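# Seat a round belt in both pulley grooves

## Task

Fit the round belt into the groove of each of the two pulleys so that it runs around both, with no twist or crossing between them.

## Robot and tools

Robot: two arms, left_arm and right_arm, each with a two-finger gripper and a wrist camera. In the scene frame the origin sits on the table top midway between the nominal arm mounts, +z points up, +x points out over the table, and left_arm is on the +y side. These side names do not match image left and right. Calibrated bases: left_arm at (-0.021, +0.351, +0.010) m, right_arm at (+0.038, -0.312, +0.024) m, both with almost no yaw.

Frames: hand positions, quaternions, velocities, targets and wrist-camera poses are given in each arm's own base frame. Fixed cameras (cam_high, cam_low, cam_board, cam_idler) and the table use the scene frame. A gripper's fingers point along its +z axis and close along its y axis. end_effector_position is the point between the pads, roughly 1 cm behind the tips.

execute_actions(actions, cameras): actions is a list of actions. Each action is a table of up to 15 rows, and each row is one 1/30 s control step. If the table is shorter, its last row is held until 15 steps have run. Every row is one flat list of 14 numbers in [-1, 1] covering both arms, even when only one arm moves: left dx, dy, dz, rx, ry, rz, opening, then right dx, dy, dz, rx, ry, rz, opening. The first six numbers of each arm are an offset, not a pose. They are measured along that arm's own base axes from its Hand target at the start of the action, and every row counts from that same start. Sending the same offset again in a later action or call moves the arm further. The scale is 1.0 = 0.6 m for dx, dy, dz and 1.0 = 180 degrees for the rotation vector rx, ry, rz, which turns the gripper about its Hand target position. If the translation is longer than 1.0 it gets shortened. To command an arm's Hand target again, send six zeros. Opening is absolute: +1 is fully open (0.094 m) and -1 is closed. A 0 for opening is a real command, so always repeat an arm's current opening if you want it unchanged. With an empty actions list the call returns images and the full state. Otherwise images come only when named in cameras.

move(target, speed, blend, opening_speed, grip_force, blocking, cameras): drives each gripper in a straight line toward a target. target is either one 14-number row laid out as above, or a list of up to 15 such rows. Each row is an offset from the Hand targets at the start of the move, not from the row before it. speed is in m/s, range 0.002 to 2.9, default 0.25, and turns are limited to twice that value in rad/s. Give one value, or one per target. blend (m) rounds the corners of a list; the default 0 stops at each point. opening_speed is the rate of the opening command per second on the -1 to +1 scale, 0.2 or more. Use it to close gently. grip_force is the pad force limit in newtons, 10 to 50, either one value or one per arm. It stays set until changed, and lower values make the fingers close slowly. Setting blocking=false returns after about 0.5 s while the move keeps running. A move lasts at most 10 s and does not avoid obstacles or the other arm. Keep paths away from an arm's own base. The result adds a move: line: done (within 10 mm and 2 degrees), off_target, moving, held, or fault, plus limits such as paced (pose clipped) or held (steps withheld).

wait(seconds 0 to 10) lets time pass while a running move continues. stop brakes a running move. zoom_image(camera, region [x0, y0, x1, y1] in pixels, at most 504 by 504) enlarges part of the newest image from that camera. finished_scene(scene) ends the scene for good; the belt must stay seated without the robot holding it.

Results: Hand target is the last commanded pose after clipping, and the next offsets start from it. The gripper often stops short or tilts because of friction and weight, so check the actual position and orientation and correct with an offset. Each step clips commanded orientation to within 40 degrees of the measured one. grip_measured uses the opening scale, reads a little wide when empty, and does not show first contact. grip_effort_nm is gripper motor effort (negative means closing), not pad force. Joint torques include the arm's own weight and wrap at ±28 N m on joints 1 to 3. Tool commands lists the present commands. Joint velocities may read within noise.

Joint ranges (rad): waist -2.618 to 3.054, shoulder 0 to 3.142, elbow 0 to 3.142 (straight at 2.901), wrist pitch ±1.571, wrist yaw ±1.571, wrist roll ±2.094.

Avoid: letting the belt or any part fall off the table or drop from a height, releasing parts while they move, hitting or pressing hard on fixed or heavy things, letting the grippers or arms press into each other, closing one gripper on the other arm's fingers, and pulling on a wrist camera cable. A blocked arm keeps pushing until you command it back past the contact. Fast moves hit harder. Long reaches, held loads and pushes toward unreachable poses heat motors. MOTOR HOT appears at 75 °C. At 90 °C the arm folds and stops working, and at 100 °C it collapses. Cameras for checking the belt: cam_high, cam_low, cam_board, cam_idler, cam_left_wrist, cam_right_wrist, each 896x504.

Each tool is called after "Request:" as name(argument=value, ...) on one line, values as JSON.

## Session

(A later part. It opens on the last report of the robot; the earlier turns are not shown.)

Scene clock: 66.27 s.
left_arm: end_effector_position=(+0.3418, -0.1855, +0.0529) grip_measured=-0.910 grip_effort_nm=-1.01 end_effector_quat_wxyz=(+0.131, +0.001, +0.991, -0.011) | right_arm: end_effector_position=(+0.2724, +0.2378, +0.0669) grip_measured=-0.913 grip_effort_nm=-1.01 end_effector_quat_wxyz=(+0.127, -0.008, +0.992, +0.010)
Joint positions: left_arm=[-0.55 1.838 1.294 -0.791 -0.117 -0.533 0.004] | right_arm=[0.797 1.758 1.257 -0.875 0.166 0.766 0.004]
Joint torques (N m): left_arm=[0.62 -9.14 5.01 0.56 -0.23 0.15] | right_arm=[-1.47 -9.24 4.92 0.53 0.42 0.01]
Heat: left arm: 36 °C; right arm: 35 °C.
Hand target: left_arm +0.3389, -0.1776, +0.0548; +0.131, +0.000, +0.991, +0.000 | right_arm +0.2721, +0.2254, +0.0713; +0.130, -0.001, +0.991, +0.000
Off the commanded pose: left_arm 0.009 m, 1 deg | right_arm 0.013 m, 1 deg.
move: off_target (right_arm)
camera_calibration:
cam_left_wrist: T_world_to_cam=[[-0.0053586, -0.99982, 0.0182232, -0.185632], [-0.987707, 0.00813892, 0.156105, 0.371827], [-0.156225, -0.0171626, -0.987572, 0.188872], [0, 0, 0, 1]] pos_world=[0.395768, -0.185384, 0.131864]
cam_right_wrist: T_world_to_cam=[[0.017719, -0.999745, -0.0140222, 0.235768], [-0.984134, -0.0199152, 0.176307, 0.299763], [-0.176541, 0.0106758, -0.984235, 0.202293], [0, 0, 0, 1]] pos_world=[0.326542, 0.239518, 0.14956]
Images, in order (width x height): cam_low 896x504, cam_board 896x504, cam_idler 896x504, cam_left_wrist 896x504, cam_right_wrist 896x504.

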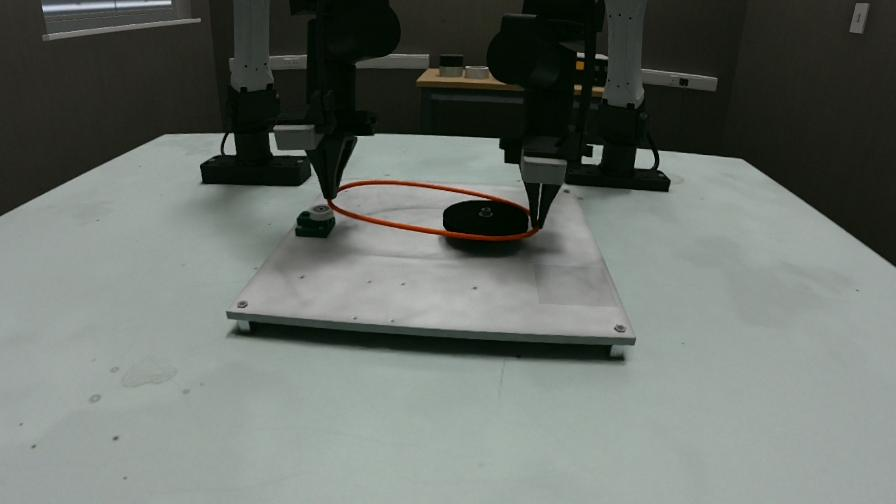

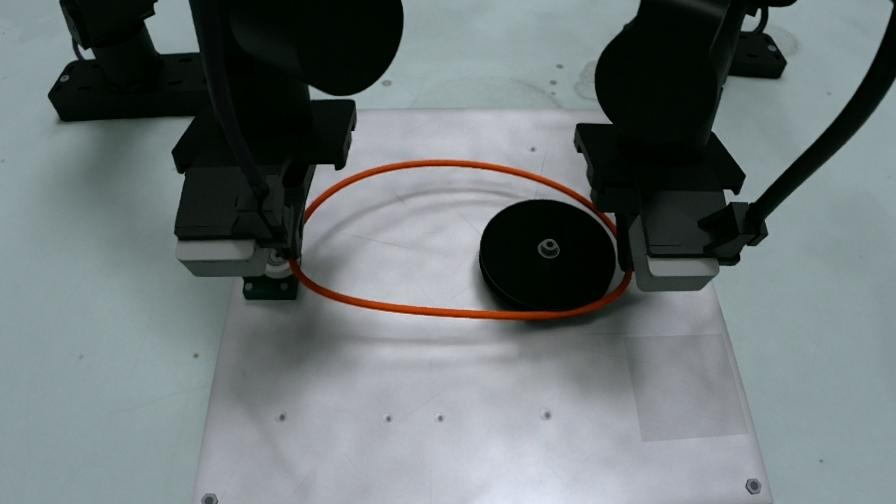

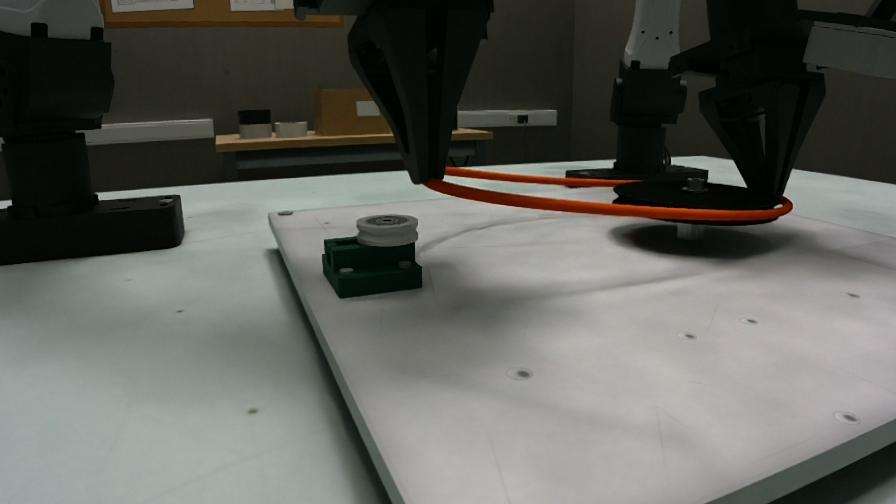

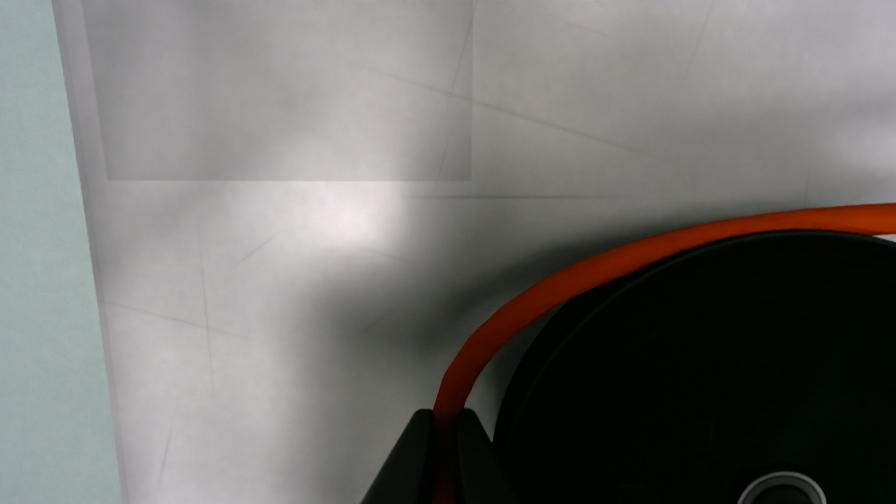

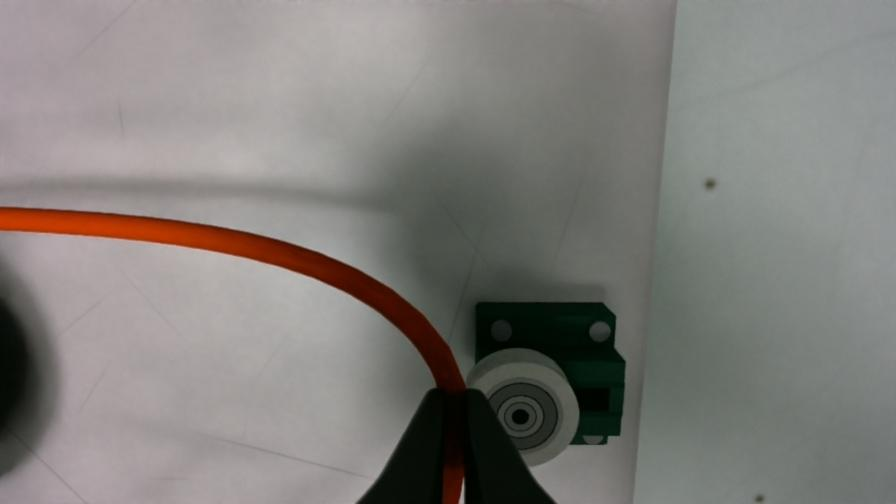

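Request:
move(target=[0,0,0,0,0,0,-0.93,0,-0.058,0.0,0,0,0,-0.93], speed=0.05, cameras=["cam_low","cam_board","cam_idler","cam_left_wrist","cam_right_wrist"])

Request:
zoom_image(camera="cam_idler", region=[580, 120, 840, 260])

Request:
zoom_image(camera="cam_idler", region=[300, 120, 500, 280])

Scene clock: 68.40 s.
left_arm: end_effector_position=(+0.3452, -0.1882, +0.0540) grip_measured=-0.910 grip_effort_nm=-1.01 end_effector_quat_wxyz=(+0.138, +0.004, +0.990, -0.017) | right_arm: end_effector_position=(+0.2757, +0.2229, +0.0717) grip_measured=-0.913 grip_effort_nm=-1.01 end_effector_quat_wxyz=(+0.133, -0.018, +0.990, +0.047)
Joint positions: left_arm=[-0.55 1.838 1.294 -0.772 -0.114 -0.527 0.004] | right_arm=[0.73 1.669 1.164 -0.8 0.102 0.681 0.004]
Joint torques (N m): left_arm=[0.62 -9.14 5.05 0.41 -0.26 0.08] | right_arm=[-2.86 -8.58 4.45 0.14 0.84 0.11]
Heat: left arm: 36 °C; right arm: 36 °C.
Hand target: left_arm +0.3389, -0.1776, +0.0548; +0.131, +0.000, +0.991, +0.000 | right_arm +0.2720, +0.1905, +0.0713; +0.130, -0.001, +0.991, +0.000
Off the commanded pose: left_arm 0.012 m, 2 deg | right_arm 0.033 m, 6 deg.
move: off_target (left_arm, right_arm)
camera_calibration:
cam_left_wrist: T_world_to_cam=[[-0.0126296, -0.999516, 0.0284356, -0.186385], [-0.989736, 0.0165443, 0.141944, 0.378135], [-0.142346, -0.0263511, -0.989466, 0.183983], [0, 0, 0, 1]] pos_world=[0.398089, -0.187703, 0.133671]
cam_right_wrist: T_world_to_cam=[[0.0476317, -0.995176, -0.0857616, 0.216786], [-0.985066, -0.0610223, 0.160999, 0.312359], [-0.165456, 0.0768122, -0.983221, 0.189922], [0, 0, 0, 1]] pos_world=[0.328792, 0.220213, 0.155038]
Images, in order (width x height): cam_low 896x504, cam_board 896x504, cam_idler 896x504, cam_left_wrist 896x504, cam_right_wrist 896x504.

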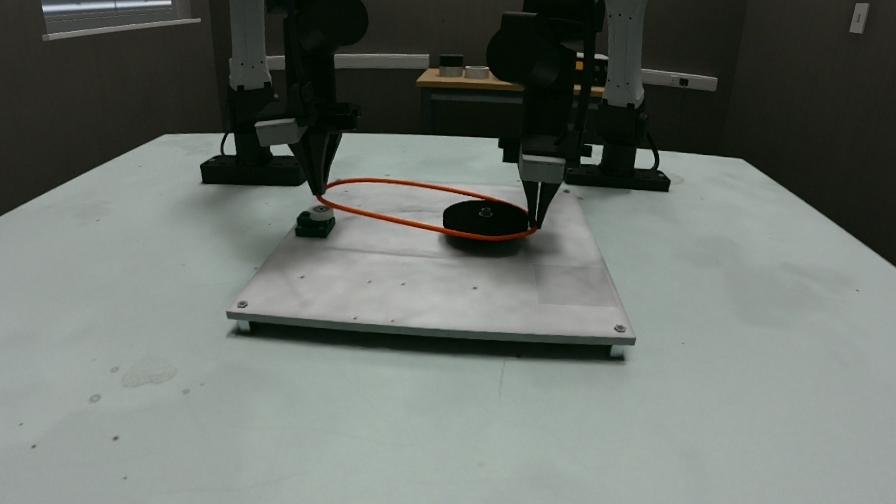

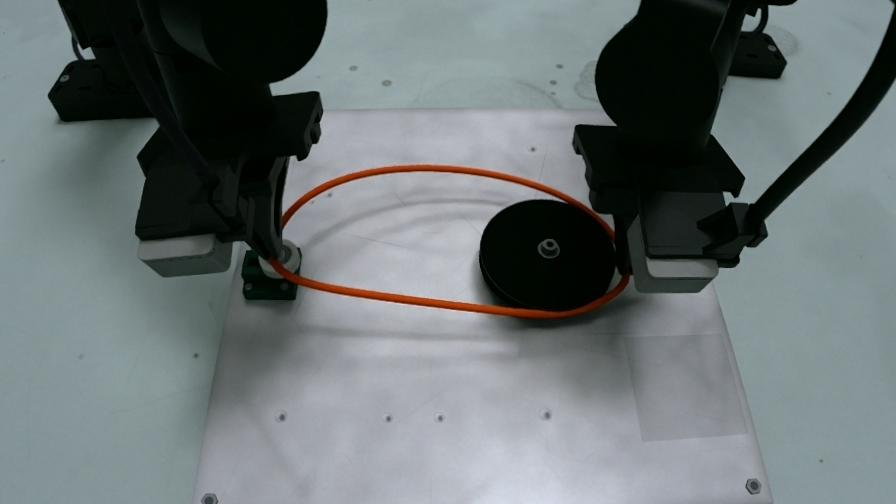

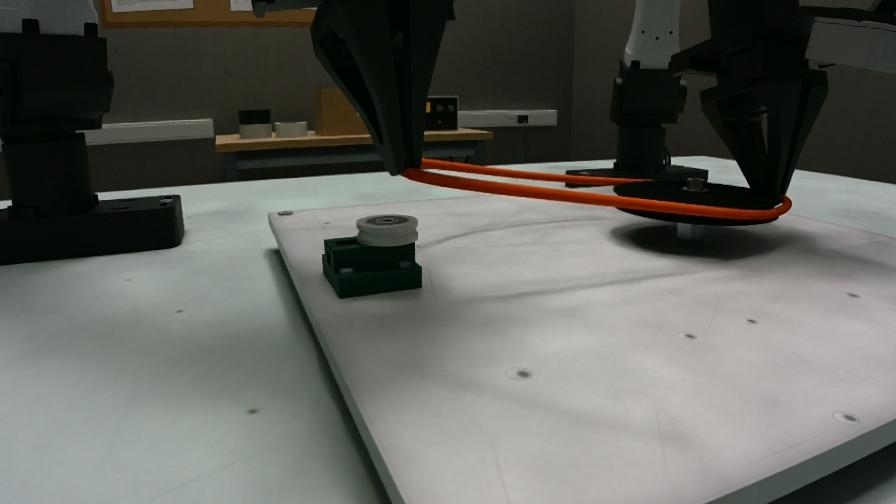

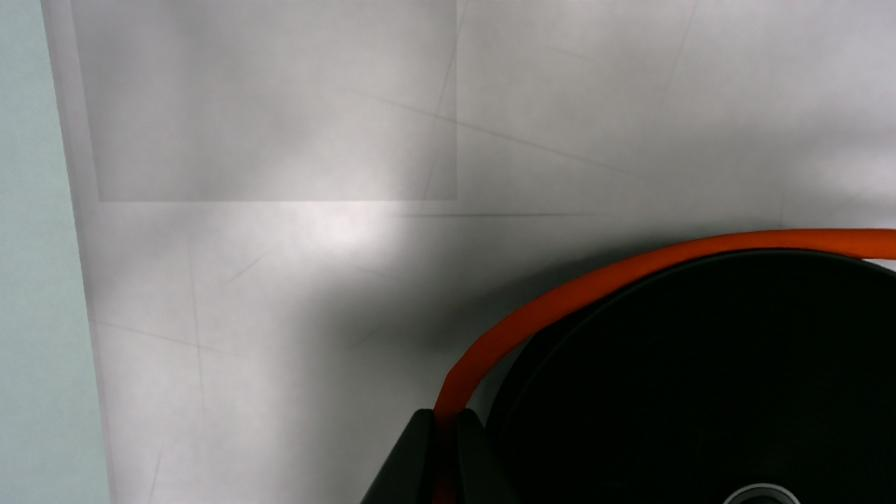

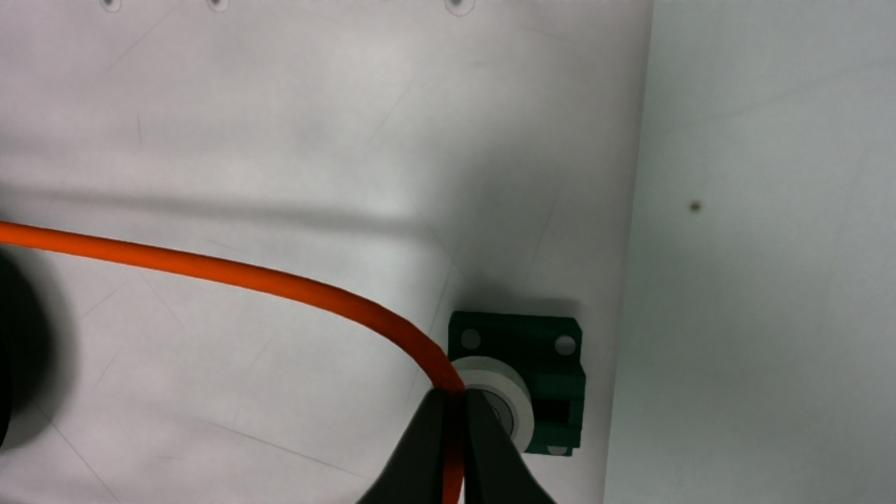

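Scaled by 1.938 from the camera's 896x504 image, which has a finer 1280x720 frame.

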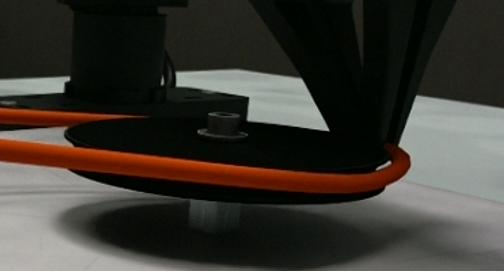

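Scaled by 2.520 from the camera's 896x504 image, which has a finer 1280x720 frame.

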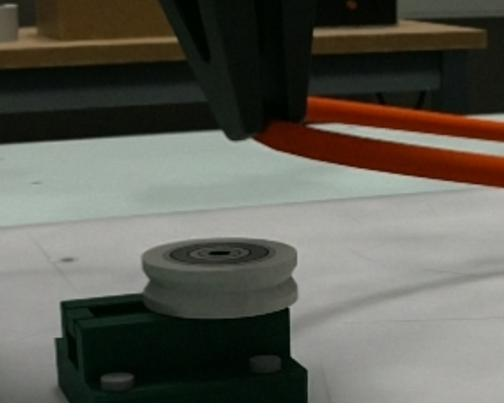

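Request:
move(target=[[0,0,0,0,0,0,-0.93,0,0.03,-0.008,0,0,0,-0.93],[0,0.004,0.0,0,0,0,-0.78,0,0.03,-0.008,0,0,0,-0.93],[0,0.004,0.0,0,0,0,-0.78,0,0.03,-0.008,0,0,0,-0.93]], speed=0.05, cameras=["cam_board","cam_idler","cam_left_wrist"])

Request:
zoom_image(camera="cam_idler", region=[580, 120, 840, 260])

Scene clock: 71.90 s.
left_arm: end_effector_position=(+0.3381, -0.1809, +0.0499) grip_measured=-0.782 grip_effort_nm=0.14 end_effector_quat_wxyz=(+0.123, +0.004, +0.992, -0.004) | right_arm: end_effector_position=(+0.2690, +0.2130, +0.0682) grip_measured=-0.913 grip_effort_nm=-1.01 end_effector_quat_wxyz=(+0.130, -0.009, +0.991, +0.013)
Joint positions: left_arm=[-0.545 1.838 1.286 -0.802 -0.119 -0.524 0.01] | right_arm=[0.748 1.675 1.164 -0.848 0.155 0.714 0.004]
Joint torques (N m): left_arm=[0.79 -9.51 5.14 0.66 -0.2 0.11] | right_arm=[-0.66 -5.22 6.97 0.67 0.43 0.21]
Heat: left arm: 36 °C; right arm: 36 °C.
Hand target: left_arm +0.3389, -0.1753, +0.0549; +0.131, +0.000, +0.991, +0.000 | right_arm +0.2720, +0.2085, +0.0665; +0.130, -0.001, +0.991, +0.000
Off the commanded pose: left_arm 0.008 m, 1 deg | right_arm 0.006 m, 2 deg.
move: done; target 2's new opening was sent with left_arm's hand 0.014 m and 2 deg from that target
camera_calibration:
cam_left_wrist: T_world_to_cam=[[-0.00931913, -0.999948, 0.00414441, -0.179117], [-0.985075, 0.00989274, 0.171841, 0.367268], [-0.171873, -0.00248114, -0.985116, 0.193302], [0, 0, 0, 1]] pos_world=[0.393341, -0.182261, 0.128056]
Images, in order (width x height): cam_board 896x504, cam_idler 896x504, cam_left_wrist 896x504.

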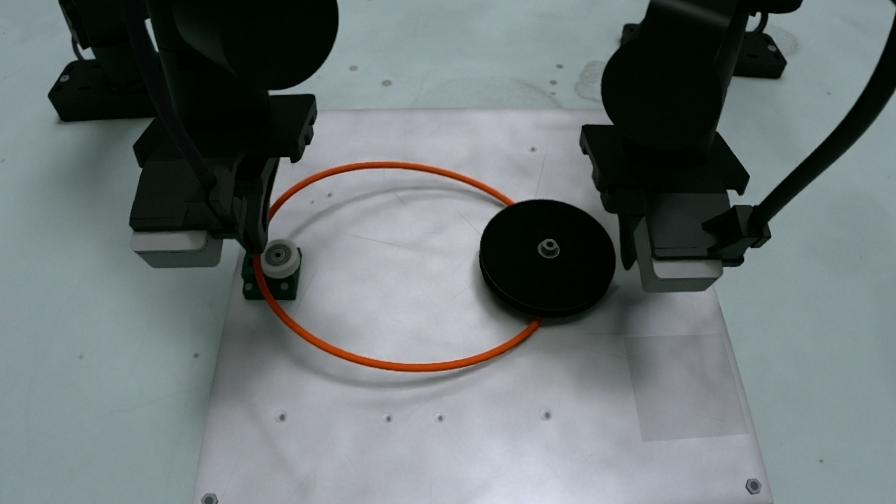

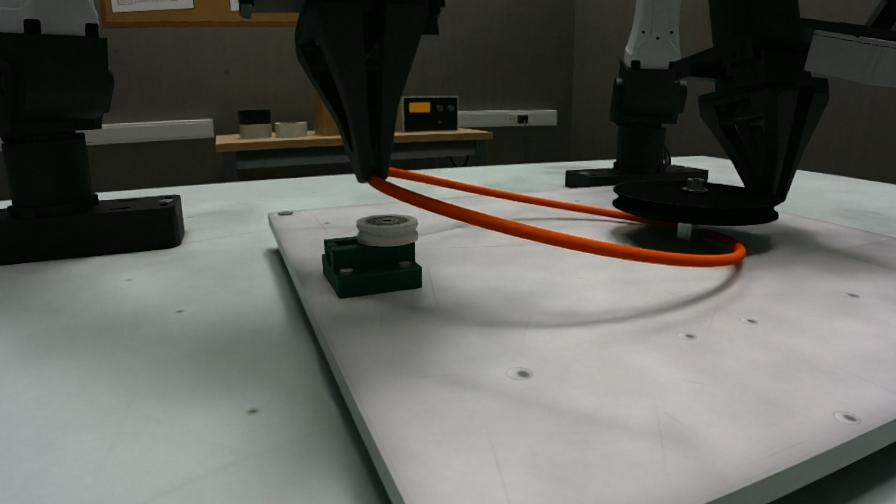

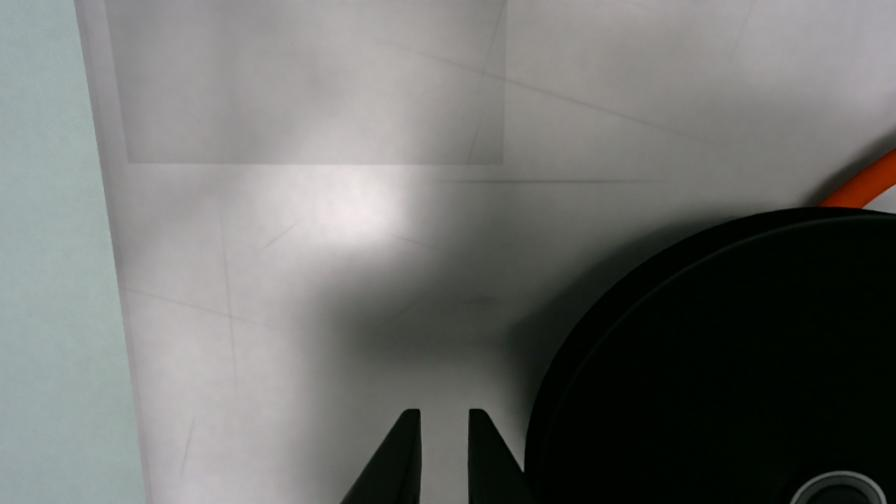

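Scaled by 1.938 from the camera's 896x504 image, which has a finer 1280x720 frame.

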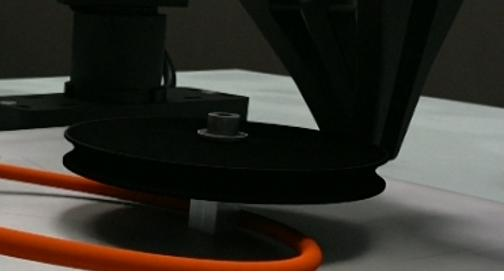

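Request:
move(target=[[0,0.03,0.08,0,0,0,-0.5,0,0,0,0,0,0,-0.93],[0,0.05,0.08,0,0,0,-0.5,0,0.125,0.0,0,0,0,-0.93]], speed=0.07, cameras=["cam_low","cam_board","cam_idler","cam_left_wrist"])

Scene clock: 76.23 s.
left_arm: end_effector_position=(+0.3337, -0.1453, +0.0866) grip_measured=-0.502 grip_effort_nm=0.14 end_effector_quat_wxyz=(+0.110, +0.000, +0.994, +0.012) | right_arm: end_effector_position=(+0.2674, +0.2800, +0.0635) grip_measured=-0.913 grip_effort_nm=-1.01 end_effector_quat_wxyz=(+0.123, -0.005, +0.992, +0.003)
Joint positions: left_arm=[-0.468 1.759 1.344 -0.971 -0.12 -0.456 0.023] | right_arm=[0.892 1.883 1.405 -0.93 0.186 0.867 0.004]
Joint torques (N m): left_arm=[0.9 -10.35 6.98 0.65 0 0.23] | right_arm=[-0.02 -6.86 8.32 0.55 0.43 0.22]
Heat: left arm: 37 °C; right arm: 36 °C.
Hand target: left_arm +0.3388, -0.1452, +0.1027; +0.131, +0.000, +0.991, +0.000 | right_arm +0.2721, +0.2836, +0.0666; +0.131, -0.001, +0.991, +0.000
Off the commanded pose: left_arm 0.017 m, 3 deg | right_arm 0.007 m, 1 deg.
move: off_target (left_arm)
camera_calibration:
cam_left_wrist: T_world_to_cam=[[0.00181009, -0.999625, -0.0273065, -0.144607], [-0.979981, -0.00720944, 0.198959, 0.349662], [-0.199082, 0.0263997, -0.979627, 0.241479], [0, 0, 0, 1]] pos_world=[0.390998, -0.148407, 0.163042]
Images, in order (width x height): cam_low 896x504, cam_board 896x504, cam_idler 896x504, cam_left_wrist 896x504.

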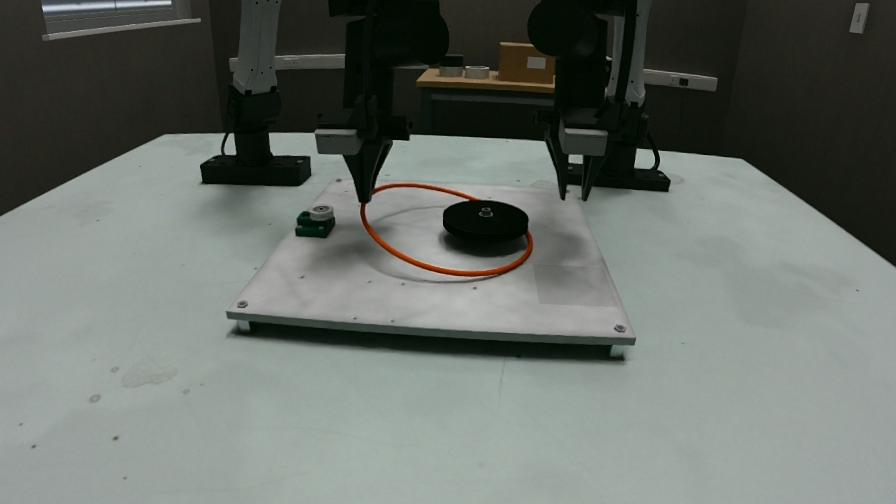

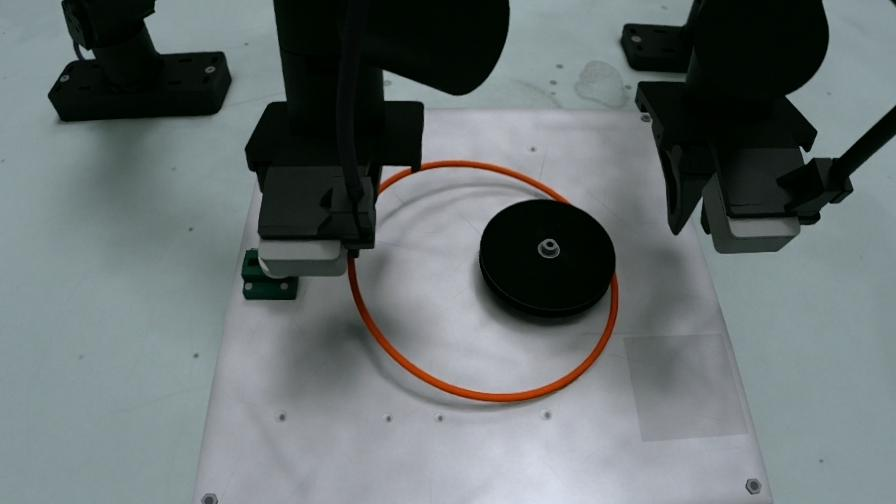

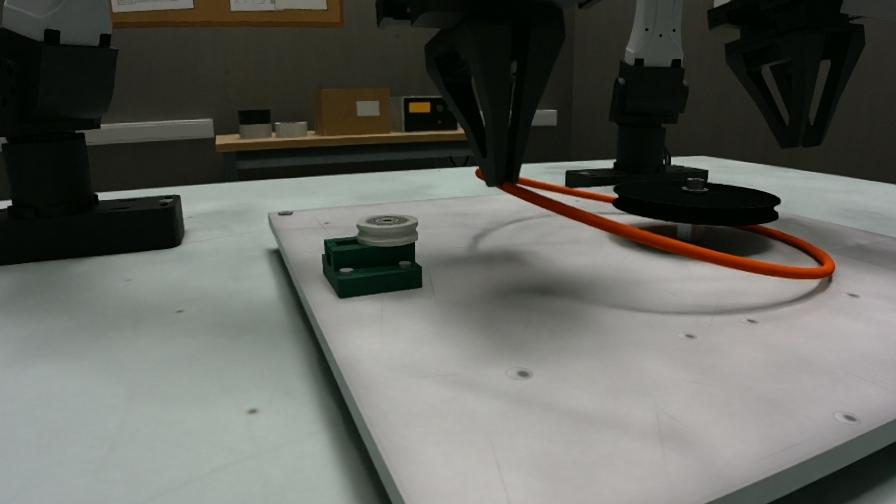

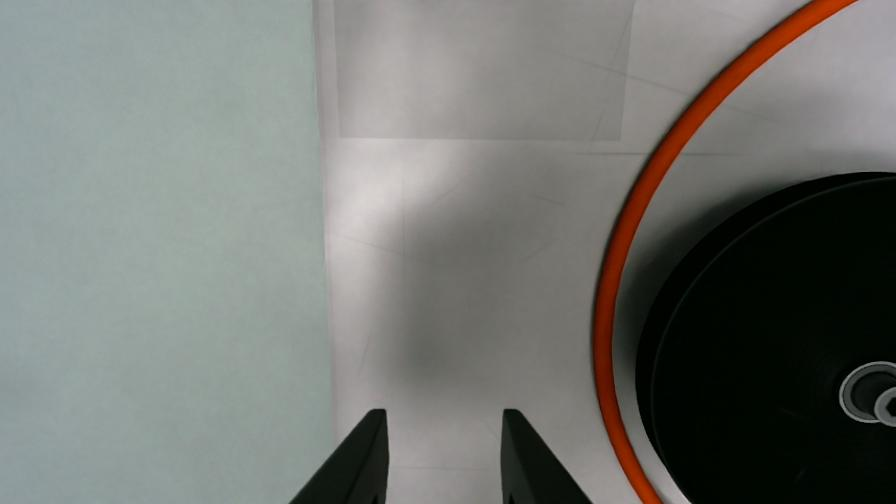

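Request:
move(target=[[0,0.03,0.04,0,0,0,-0.5,-0.013,0.03,0,0,0,0,-0.93],[0,0.03,0.04,0,0,0,-0.5,-0.013,0.03,-0.031,0.067,0,0,-0.93]], speed=0.07, cameras=["cam_low","cam_board","cam_idler","cam_left_wrist"])

Request:
zoom_image(camera="cam_idler", region=[580, 120, 860, 280])

Scene clock: 80.87 s.
left_arm: end_effector_position=(+0.3305, -0.1240, +0.1056) grip_measured=-0.502 grip_effort_nm=0.14 end_effector_quat_wxyz=(+0.105, +0.000, +0.994, +0.017) | right_arm: end_effector_position=(+0.2629, +0.3003, +0.0393) grip_measured=-0.913 grip_effort_nm=-1.01 end_effector_quat_wxyz=(+0.124, +0.013, +0.988, +0.087)
Joint positions: left_arm=[-0.416 1.714 1.37 -1.048 -0.116 -0.407 0.023] | right_arm=[0.889 1.849 1.238 -0.668 0.085 0.903 0.004]
Joint torques (N m): left_arm=[0.76 -9.66 9.13 0.57 0.1 0.22] | right_arm=[-0.88 -10.39 5.26 1.04 0.03 0.03]
Heat: left arm: 37 °C; right arm: 37 °C.
Hand target: left_arm +0.3389, -0.1273, +0.1268; +0.131, +0.000, +0.991, +0.000 | right_arm +0.2643, +0.3015, +0.0479; +0.130, +0.013, +0.986, +0.104
Off the commanded pose: left_arm 0.023 m, 4 deg | right_arm 0.009 m, 2 deg.
move: off_target (left_arm)
camera_calibration:
cam_left_wrist: T_world_to_cam=[[0.00421968, -0.999278, -0.0377655, -0.122385], [-0.977929, -0.0120128, 0.208591, 0.340723], [-0.208894, 0.0360518, -0.977273, 0.263112], [0, 0, 0, 1]] pos_world=[0.388682, -0.127689, 0.181438]
Images, in order (width x height): cam_low 896x504, cam_board 896x504, cam_idler 896x504, cam_left_wrist 896x504.

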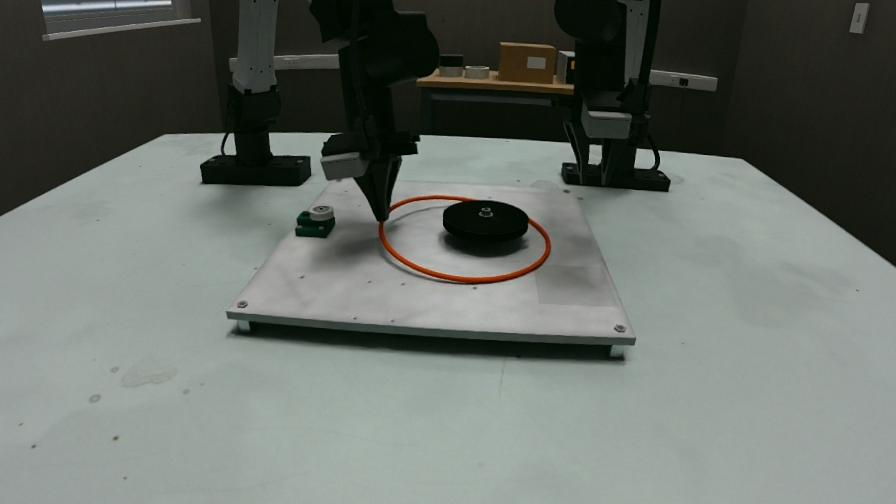

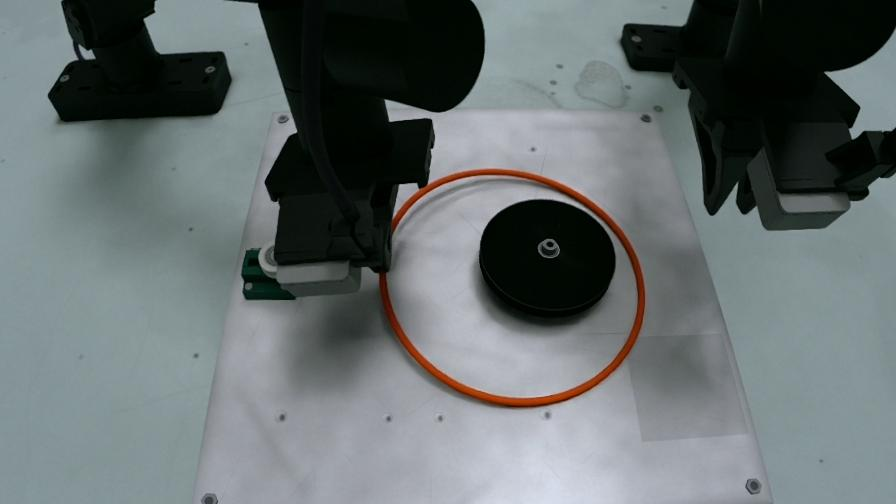

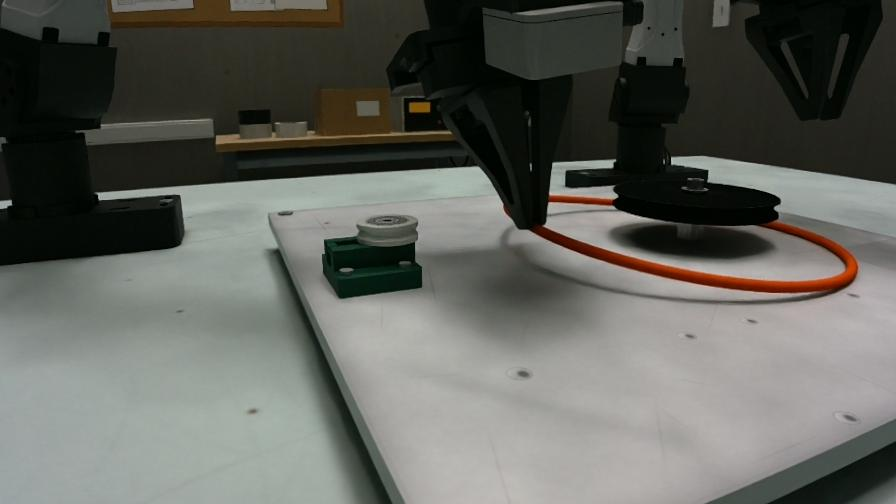

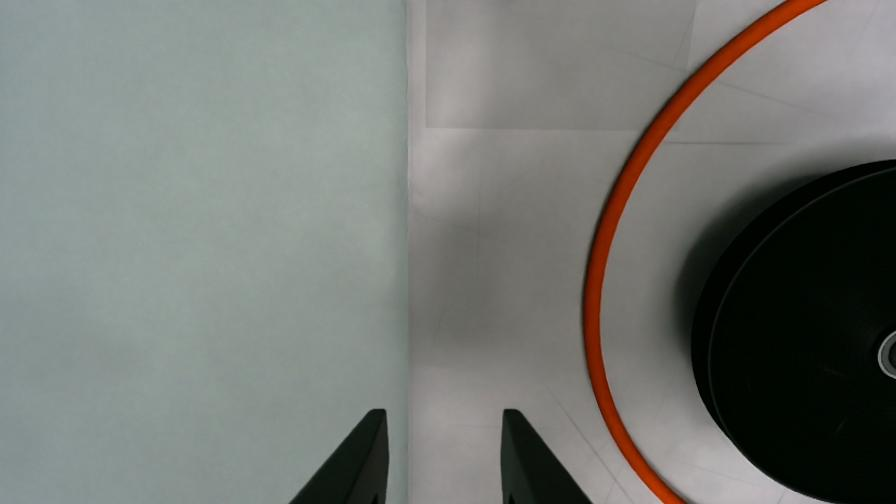

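Scaled by 1.800 from the camera's 896x504 image, which has a finer 1280x720 frame.

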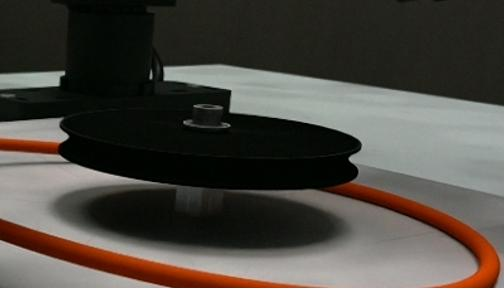

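Request:
move(target=[0,0,0,0,0,0,-0.5,0,0,0.003,0.06,-0.03,0,-0.93], speed=0.07, cameras=["cam_low","cam_board","cam_idler"])

Request:
zoom_image(camera="cam_idler", region=[500, 120, 880, 320])

Request:
zoom_image(camera="cam_low", region=[360, 160, 580, 300])

Scene clock: 83.90 s.
left_arm: end_effector_position=(+0.3305, -0.1240, +0.1056) grip_measured=-0.502 grip_effort_nm=0.14 end_effector_quat_wxyz=(+0.105, +0.000, +0.994, +0.017) | right_arm: end_effector_position=(+0.2627, +0.3007, +0.0417) grip_measured=-0.913 grip_effort_nm=-1.01 end_effector_quat_wxyz=(+0.168, +0.021, +0.969, +0.182)
Joint positions: left_arm=[-0.416 1.714 1.37 -1.048 -0.116 -0.407 0.023] | right_arm=[0.866 1.709 0.994 -0.356 0.03 0.902 0.004]
Joint torques (N m): left_arm=[0.76 -9.66 9.13 0.57 0.09 0.22] | right_arm=[-0.9 -8.95 5.29 1.54 0.01 0.01]
Heat: left arm: 37 °C; right arm: 37 °C.
Hand target: left_arm +0.3389, -0.1273, +0.1268; +0.131, +0.000, +0.991, +0.000 | right_arm +0.2643, +0.3016, +0.0497; +0.174, +0.020, +0.965, +0.197
Off the commanded pose: left_arm 0.023 m, 4 deg | right_arm 0.008 m, 2 deg.
move: off_target (left_arm)
Images, in order (width x height): cam_low 896x504, cam_board 896x504, cam_idler 896x504.

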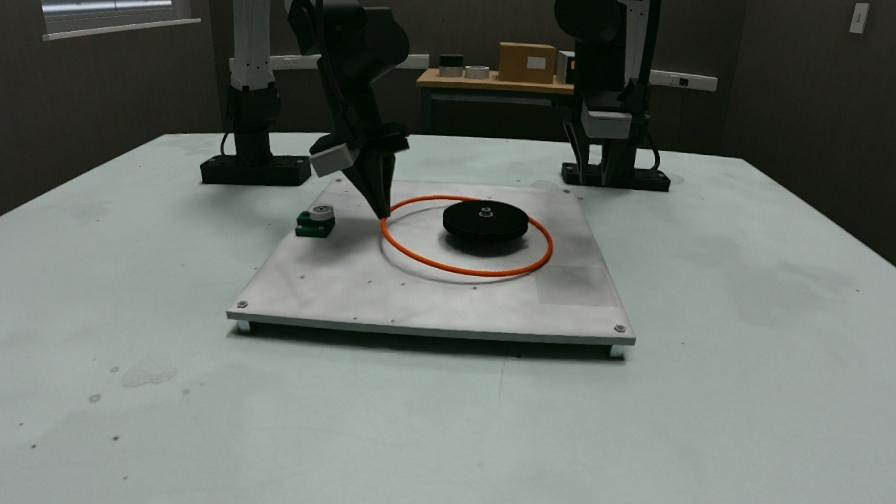

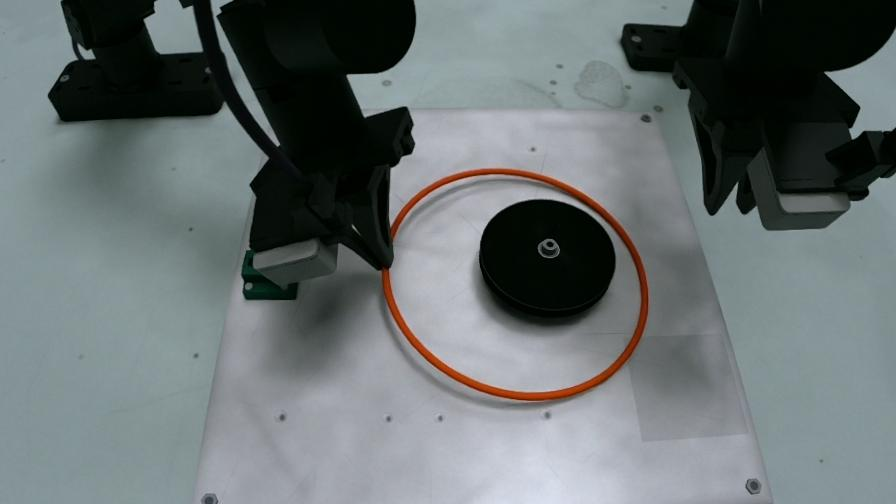

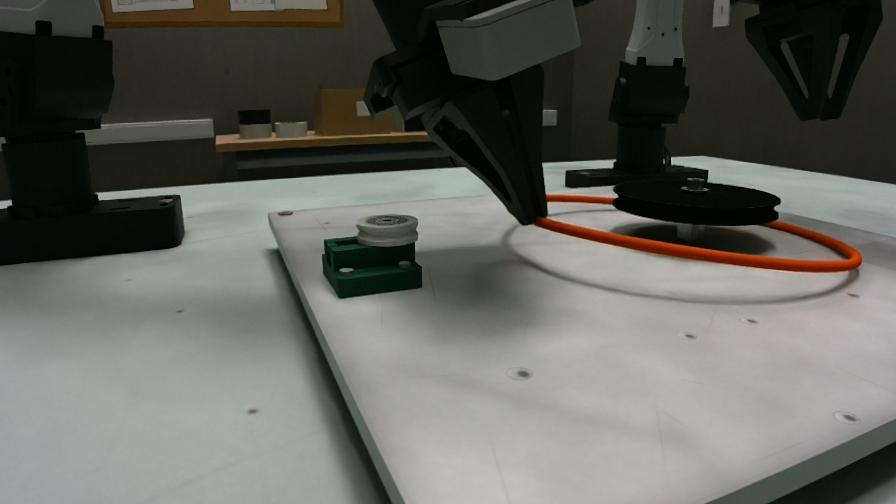

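Scaled by 1.326 from the camera's 896x504 image, which has a finer 1280x720 frame.

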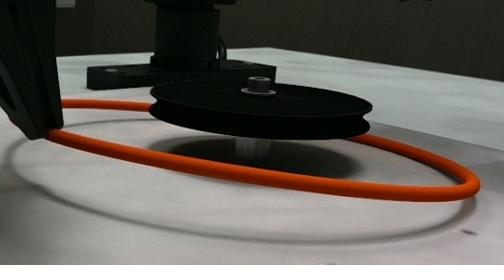

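Scaled by 2.291 from the camera's 896x504 image, which has a finer 1280x720 frame.

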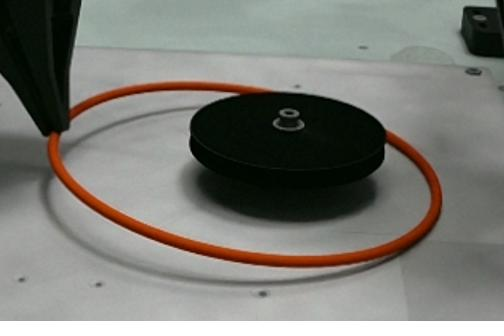

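Request:
move(target=[0,0,0,0,0,0,-0.5,0,0,0.002,0.055,-0.022,0,-0.93], speed=0.07, cameras=["cam_low","cam_board","cam_idler","cam_left_wrist"])

Request:
zoom_image(camera="cam_idler", region=[500, 120, 880, 320])

Request:
zoom_image(camera="cam_low", region=[360, 160, 580, 300])

Scene clock: 87.03 s.
left_arm: end_effector_position=(+0.3305, -0.1240, +0.1056) grip_measured=-0.502 grip_effort_nm=0.14 end_effector_quat_wxyz=(+0.105, +0.000, +0.994, +0.017) | right_arm: end_effector_position=(+0.2628, +0.3009, +0.0428) grip_measured=-0.913 grip_effort_nm=-1.01 end_effector_quat_wxyz=(+0.199, +0.025, +0.943, +0.264)
Joint positions: left_arm=[-0.416 1.714 1.37 -1.048 -0.116 -0.407 0.023] | right_arm=[0.836 1.629 0.798 -0.066 -0.04 0.902 0.004]
Joint torques (N m): left_arm=[0.76 -9.65 9.13 0.57 0.1 0.22] | right_arm=[-1.03 -8.02 5.09 1.85 -0.04 0.13]
Heat: left arm: 37 °C; right arm: 37 °C.
Hand target: left_arm +0.3389, -0.1273, +0.1268; +0.131, +0.000, +0.991, +0.000 | right_arm +0.2643, +0.3015, +0.0509; +0.205, +0.029, +0.937, +0.280
Off the commanded pose: left_arm 0.023 m, 4 deg | right_arm 0.008 m, 2 deg.
move: off_target (left_arm)
camera_calibration:
cam_left_wrist: T_world_to_cam=[[0.00421968, -0.999278, -0.0377655, -0.122385], [-0.977929, -0.0120128, 0.208591, 0.340723], [-0.208894, 0.0360518, -0.977273, 0.263112], [0, 0, 0, 1]] pos_world=[0.388682, -0.127689, 0.181438]
Images, in order (width x height): cam_low 896x504, cam_board 896x504, cam_idler 896x504, cam_left_wrist 896x504.

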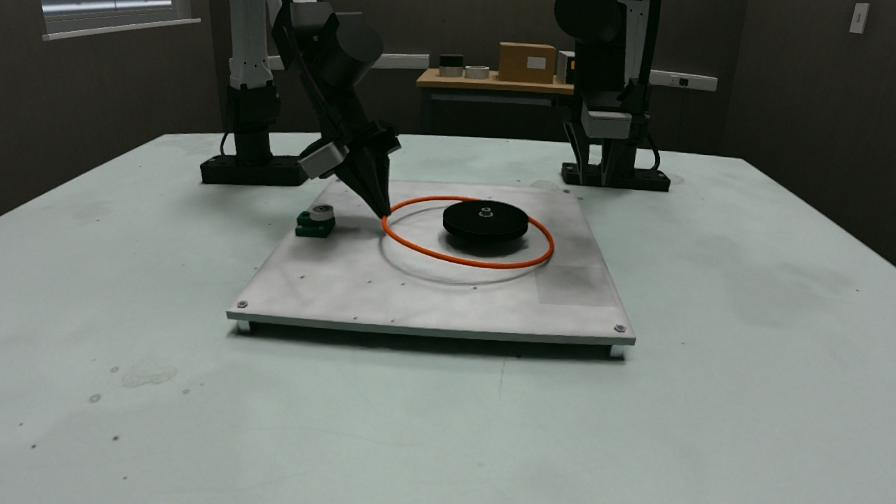

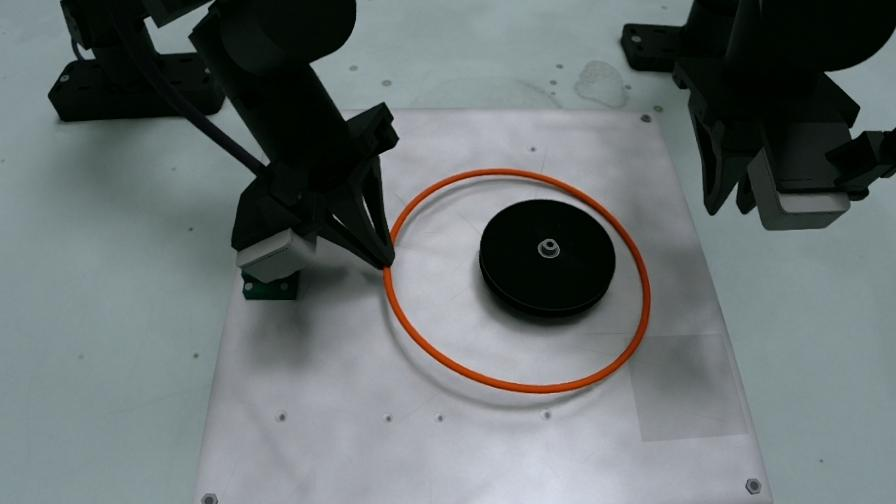

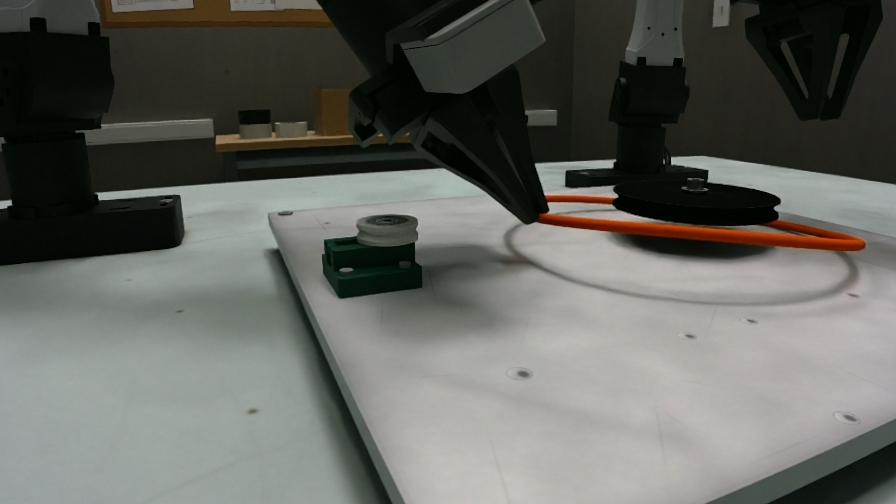

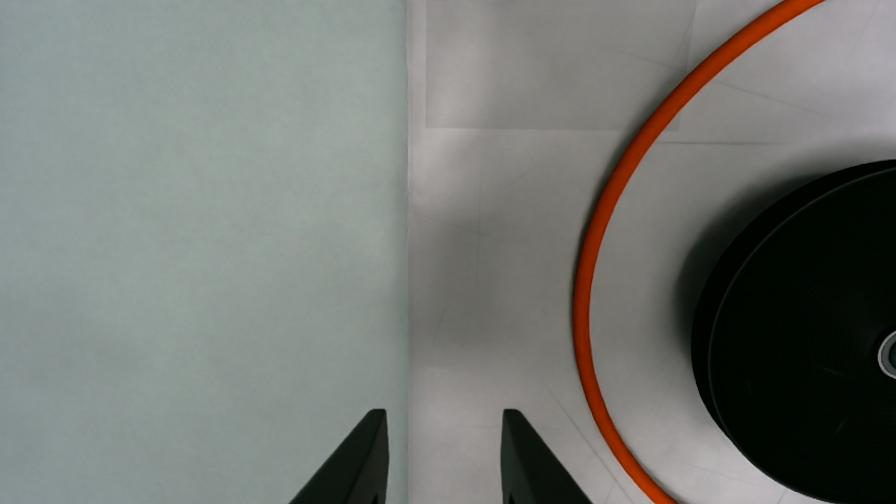

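Scaled by 1.326 from the camera's 896x504 image, which has a finer 1280x720 frame.

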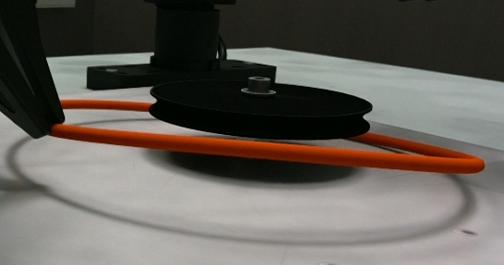

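Scaled by 2.291 from the camera's 896x504 image, which has a finer 1280x720 frame.

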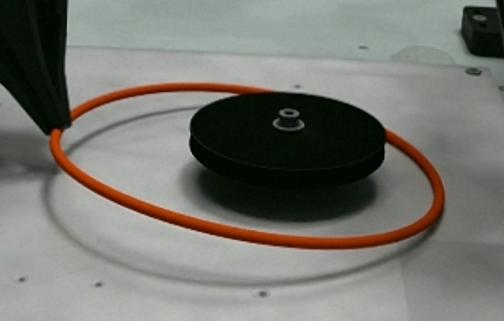

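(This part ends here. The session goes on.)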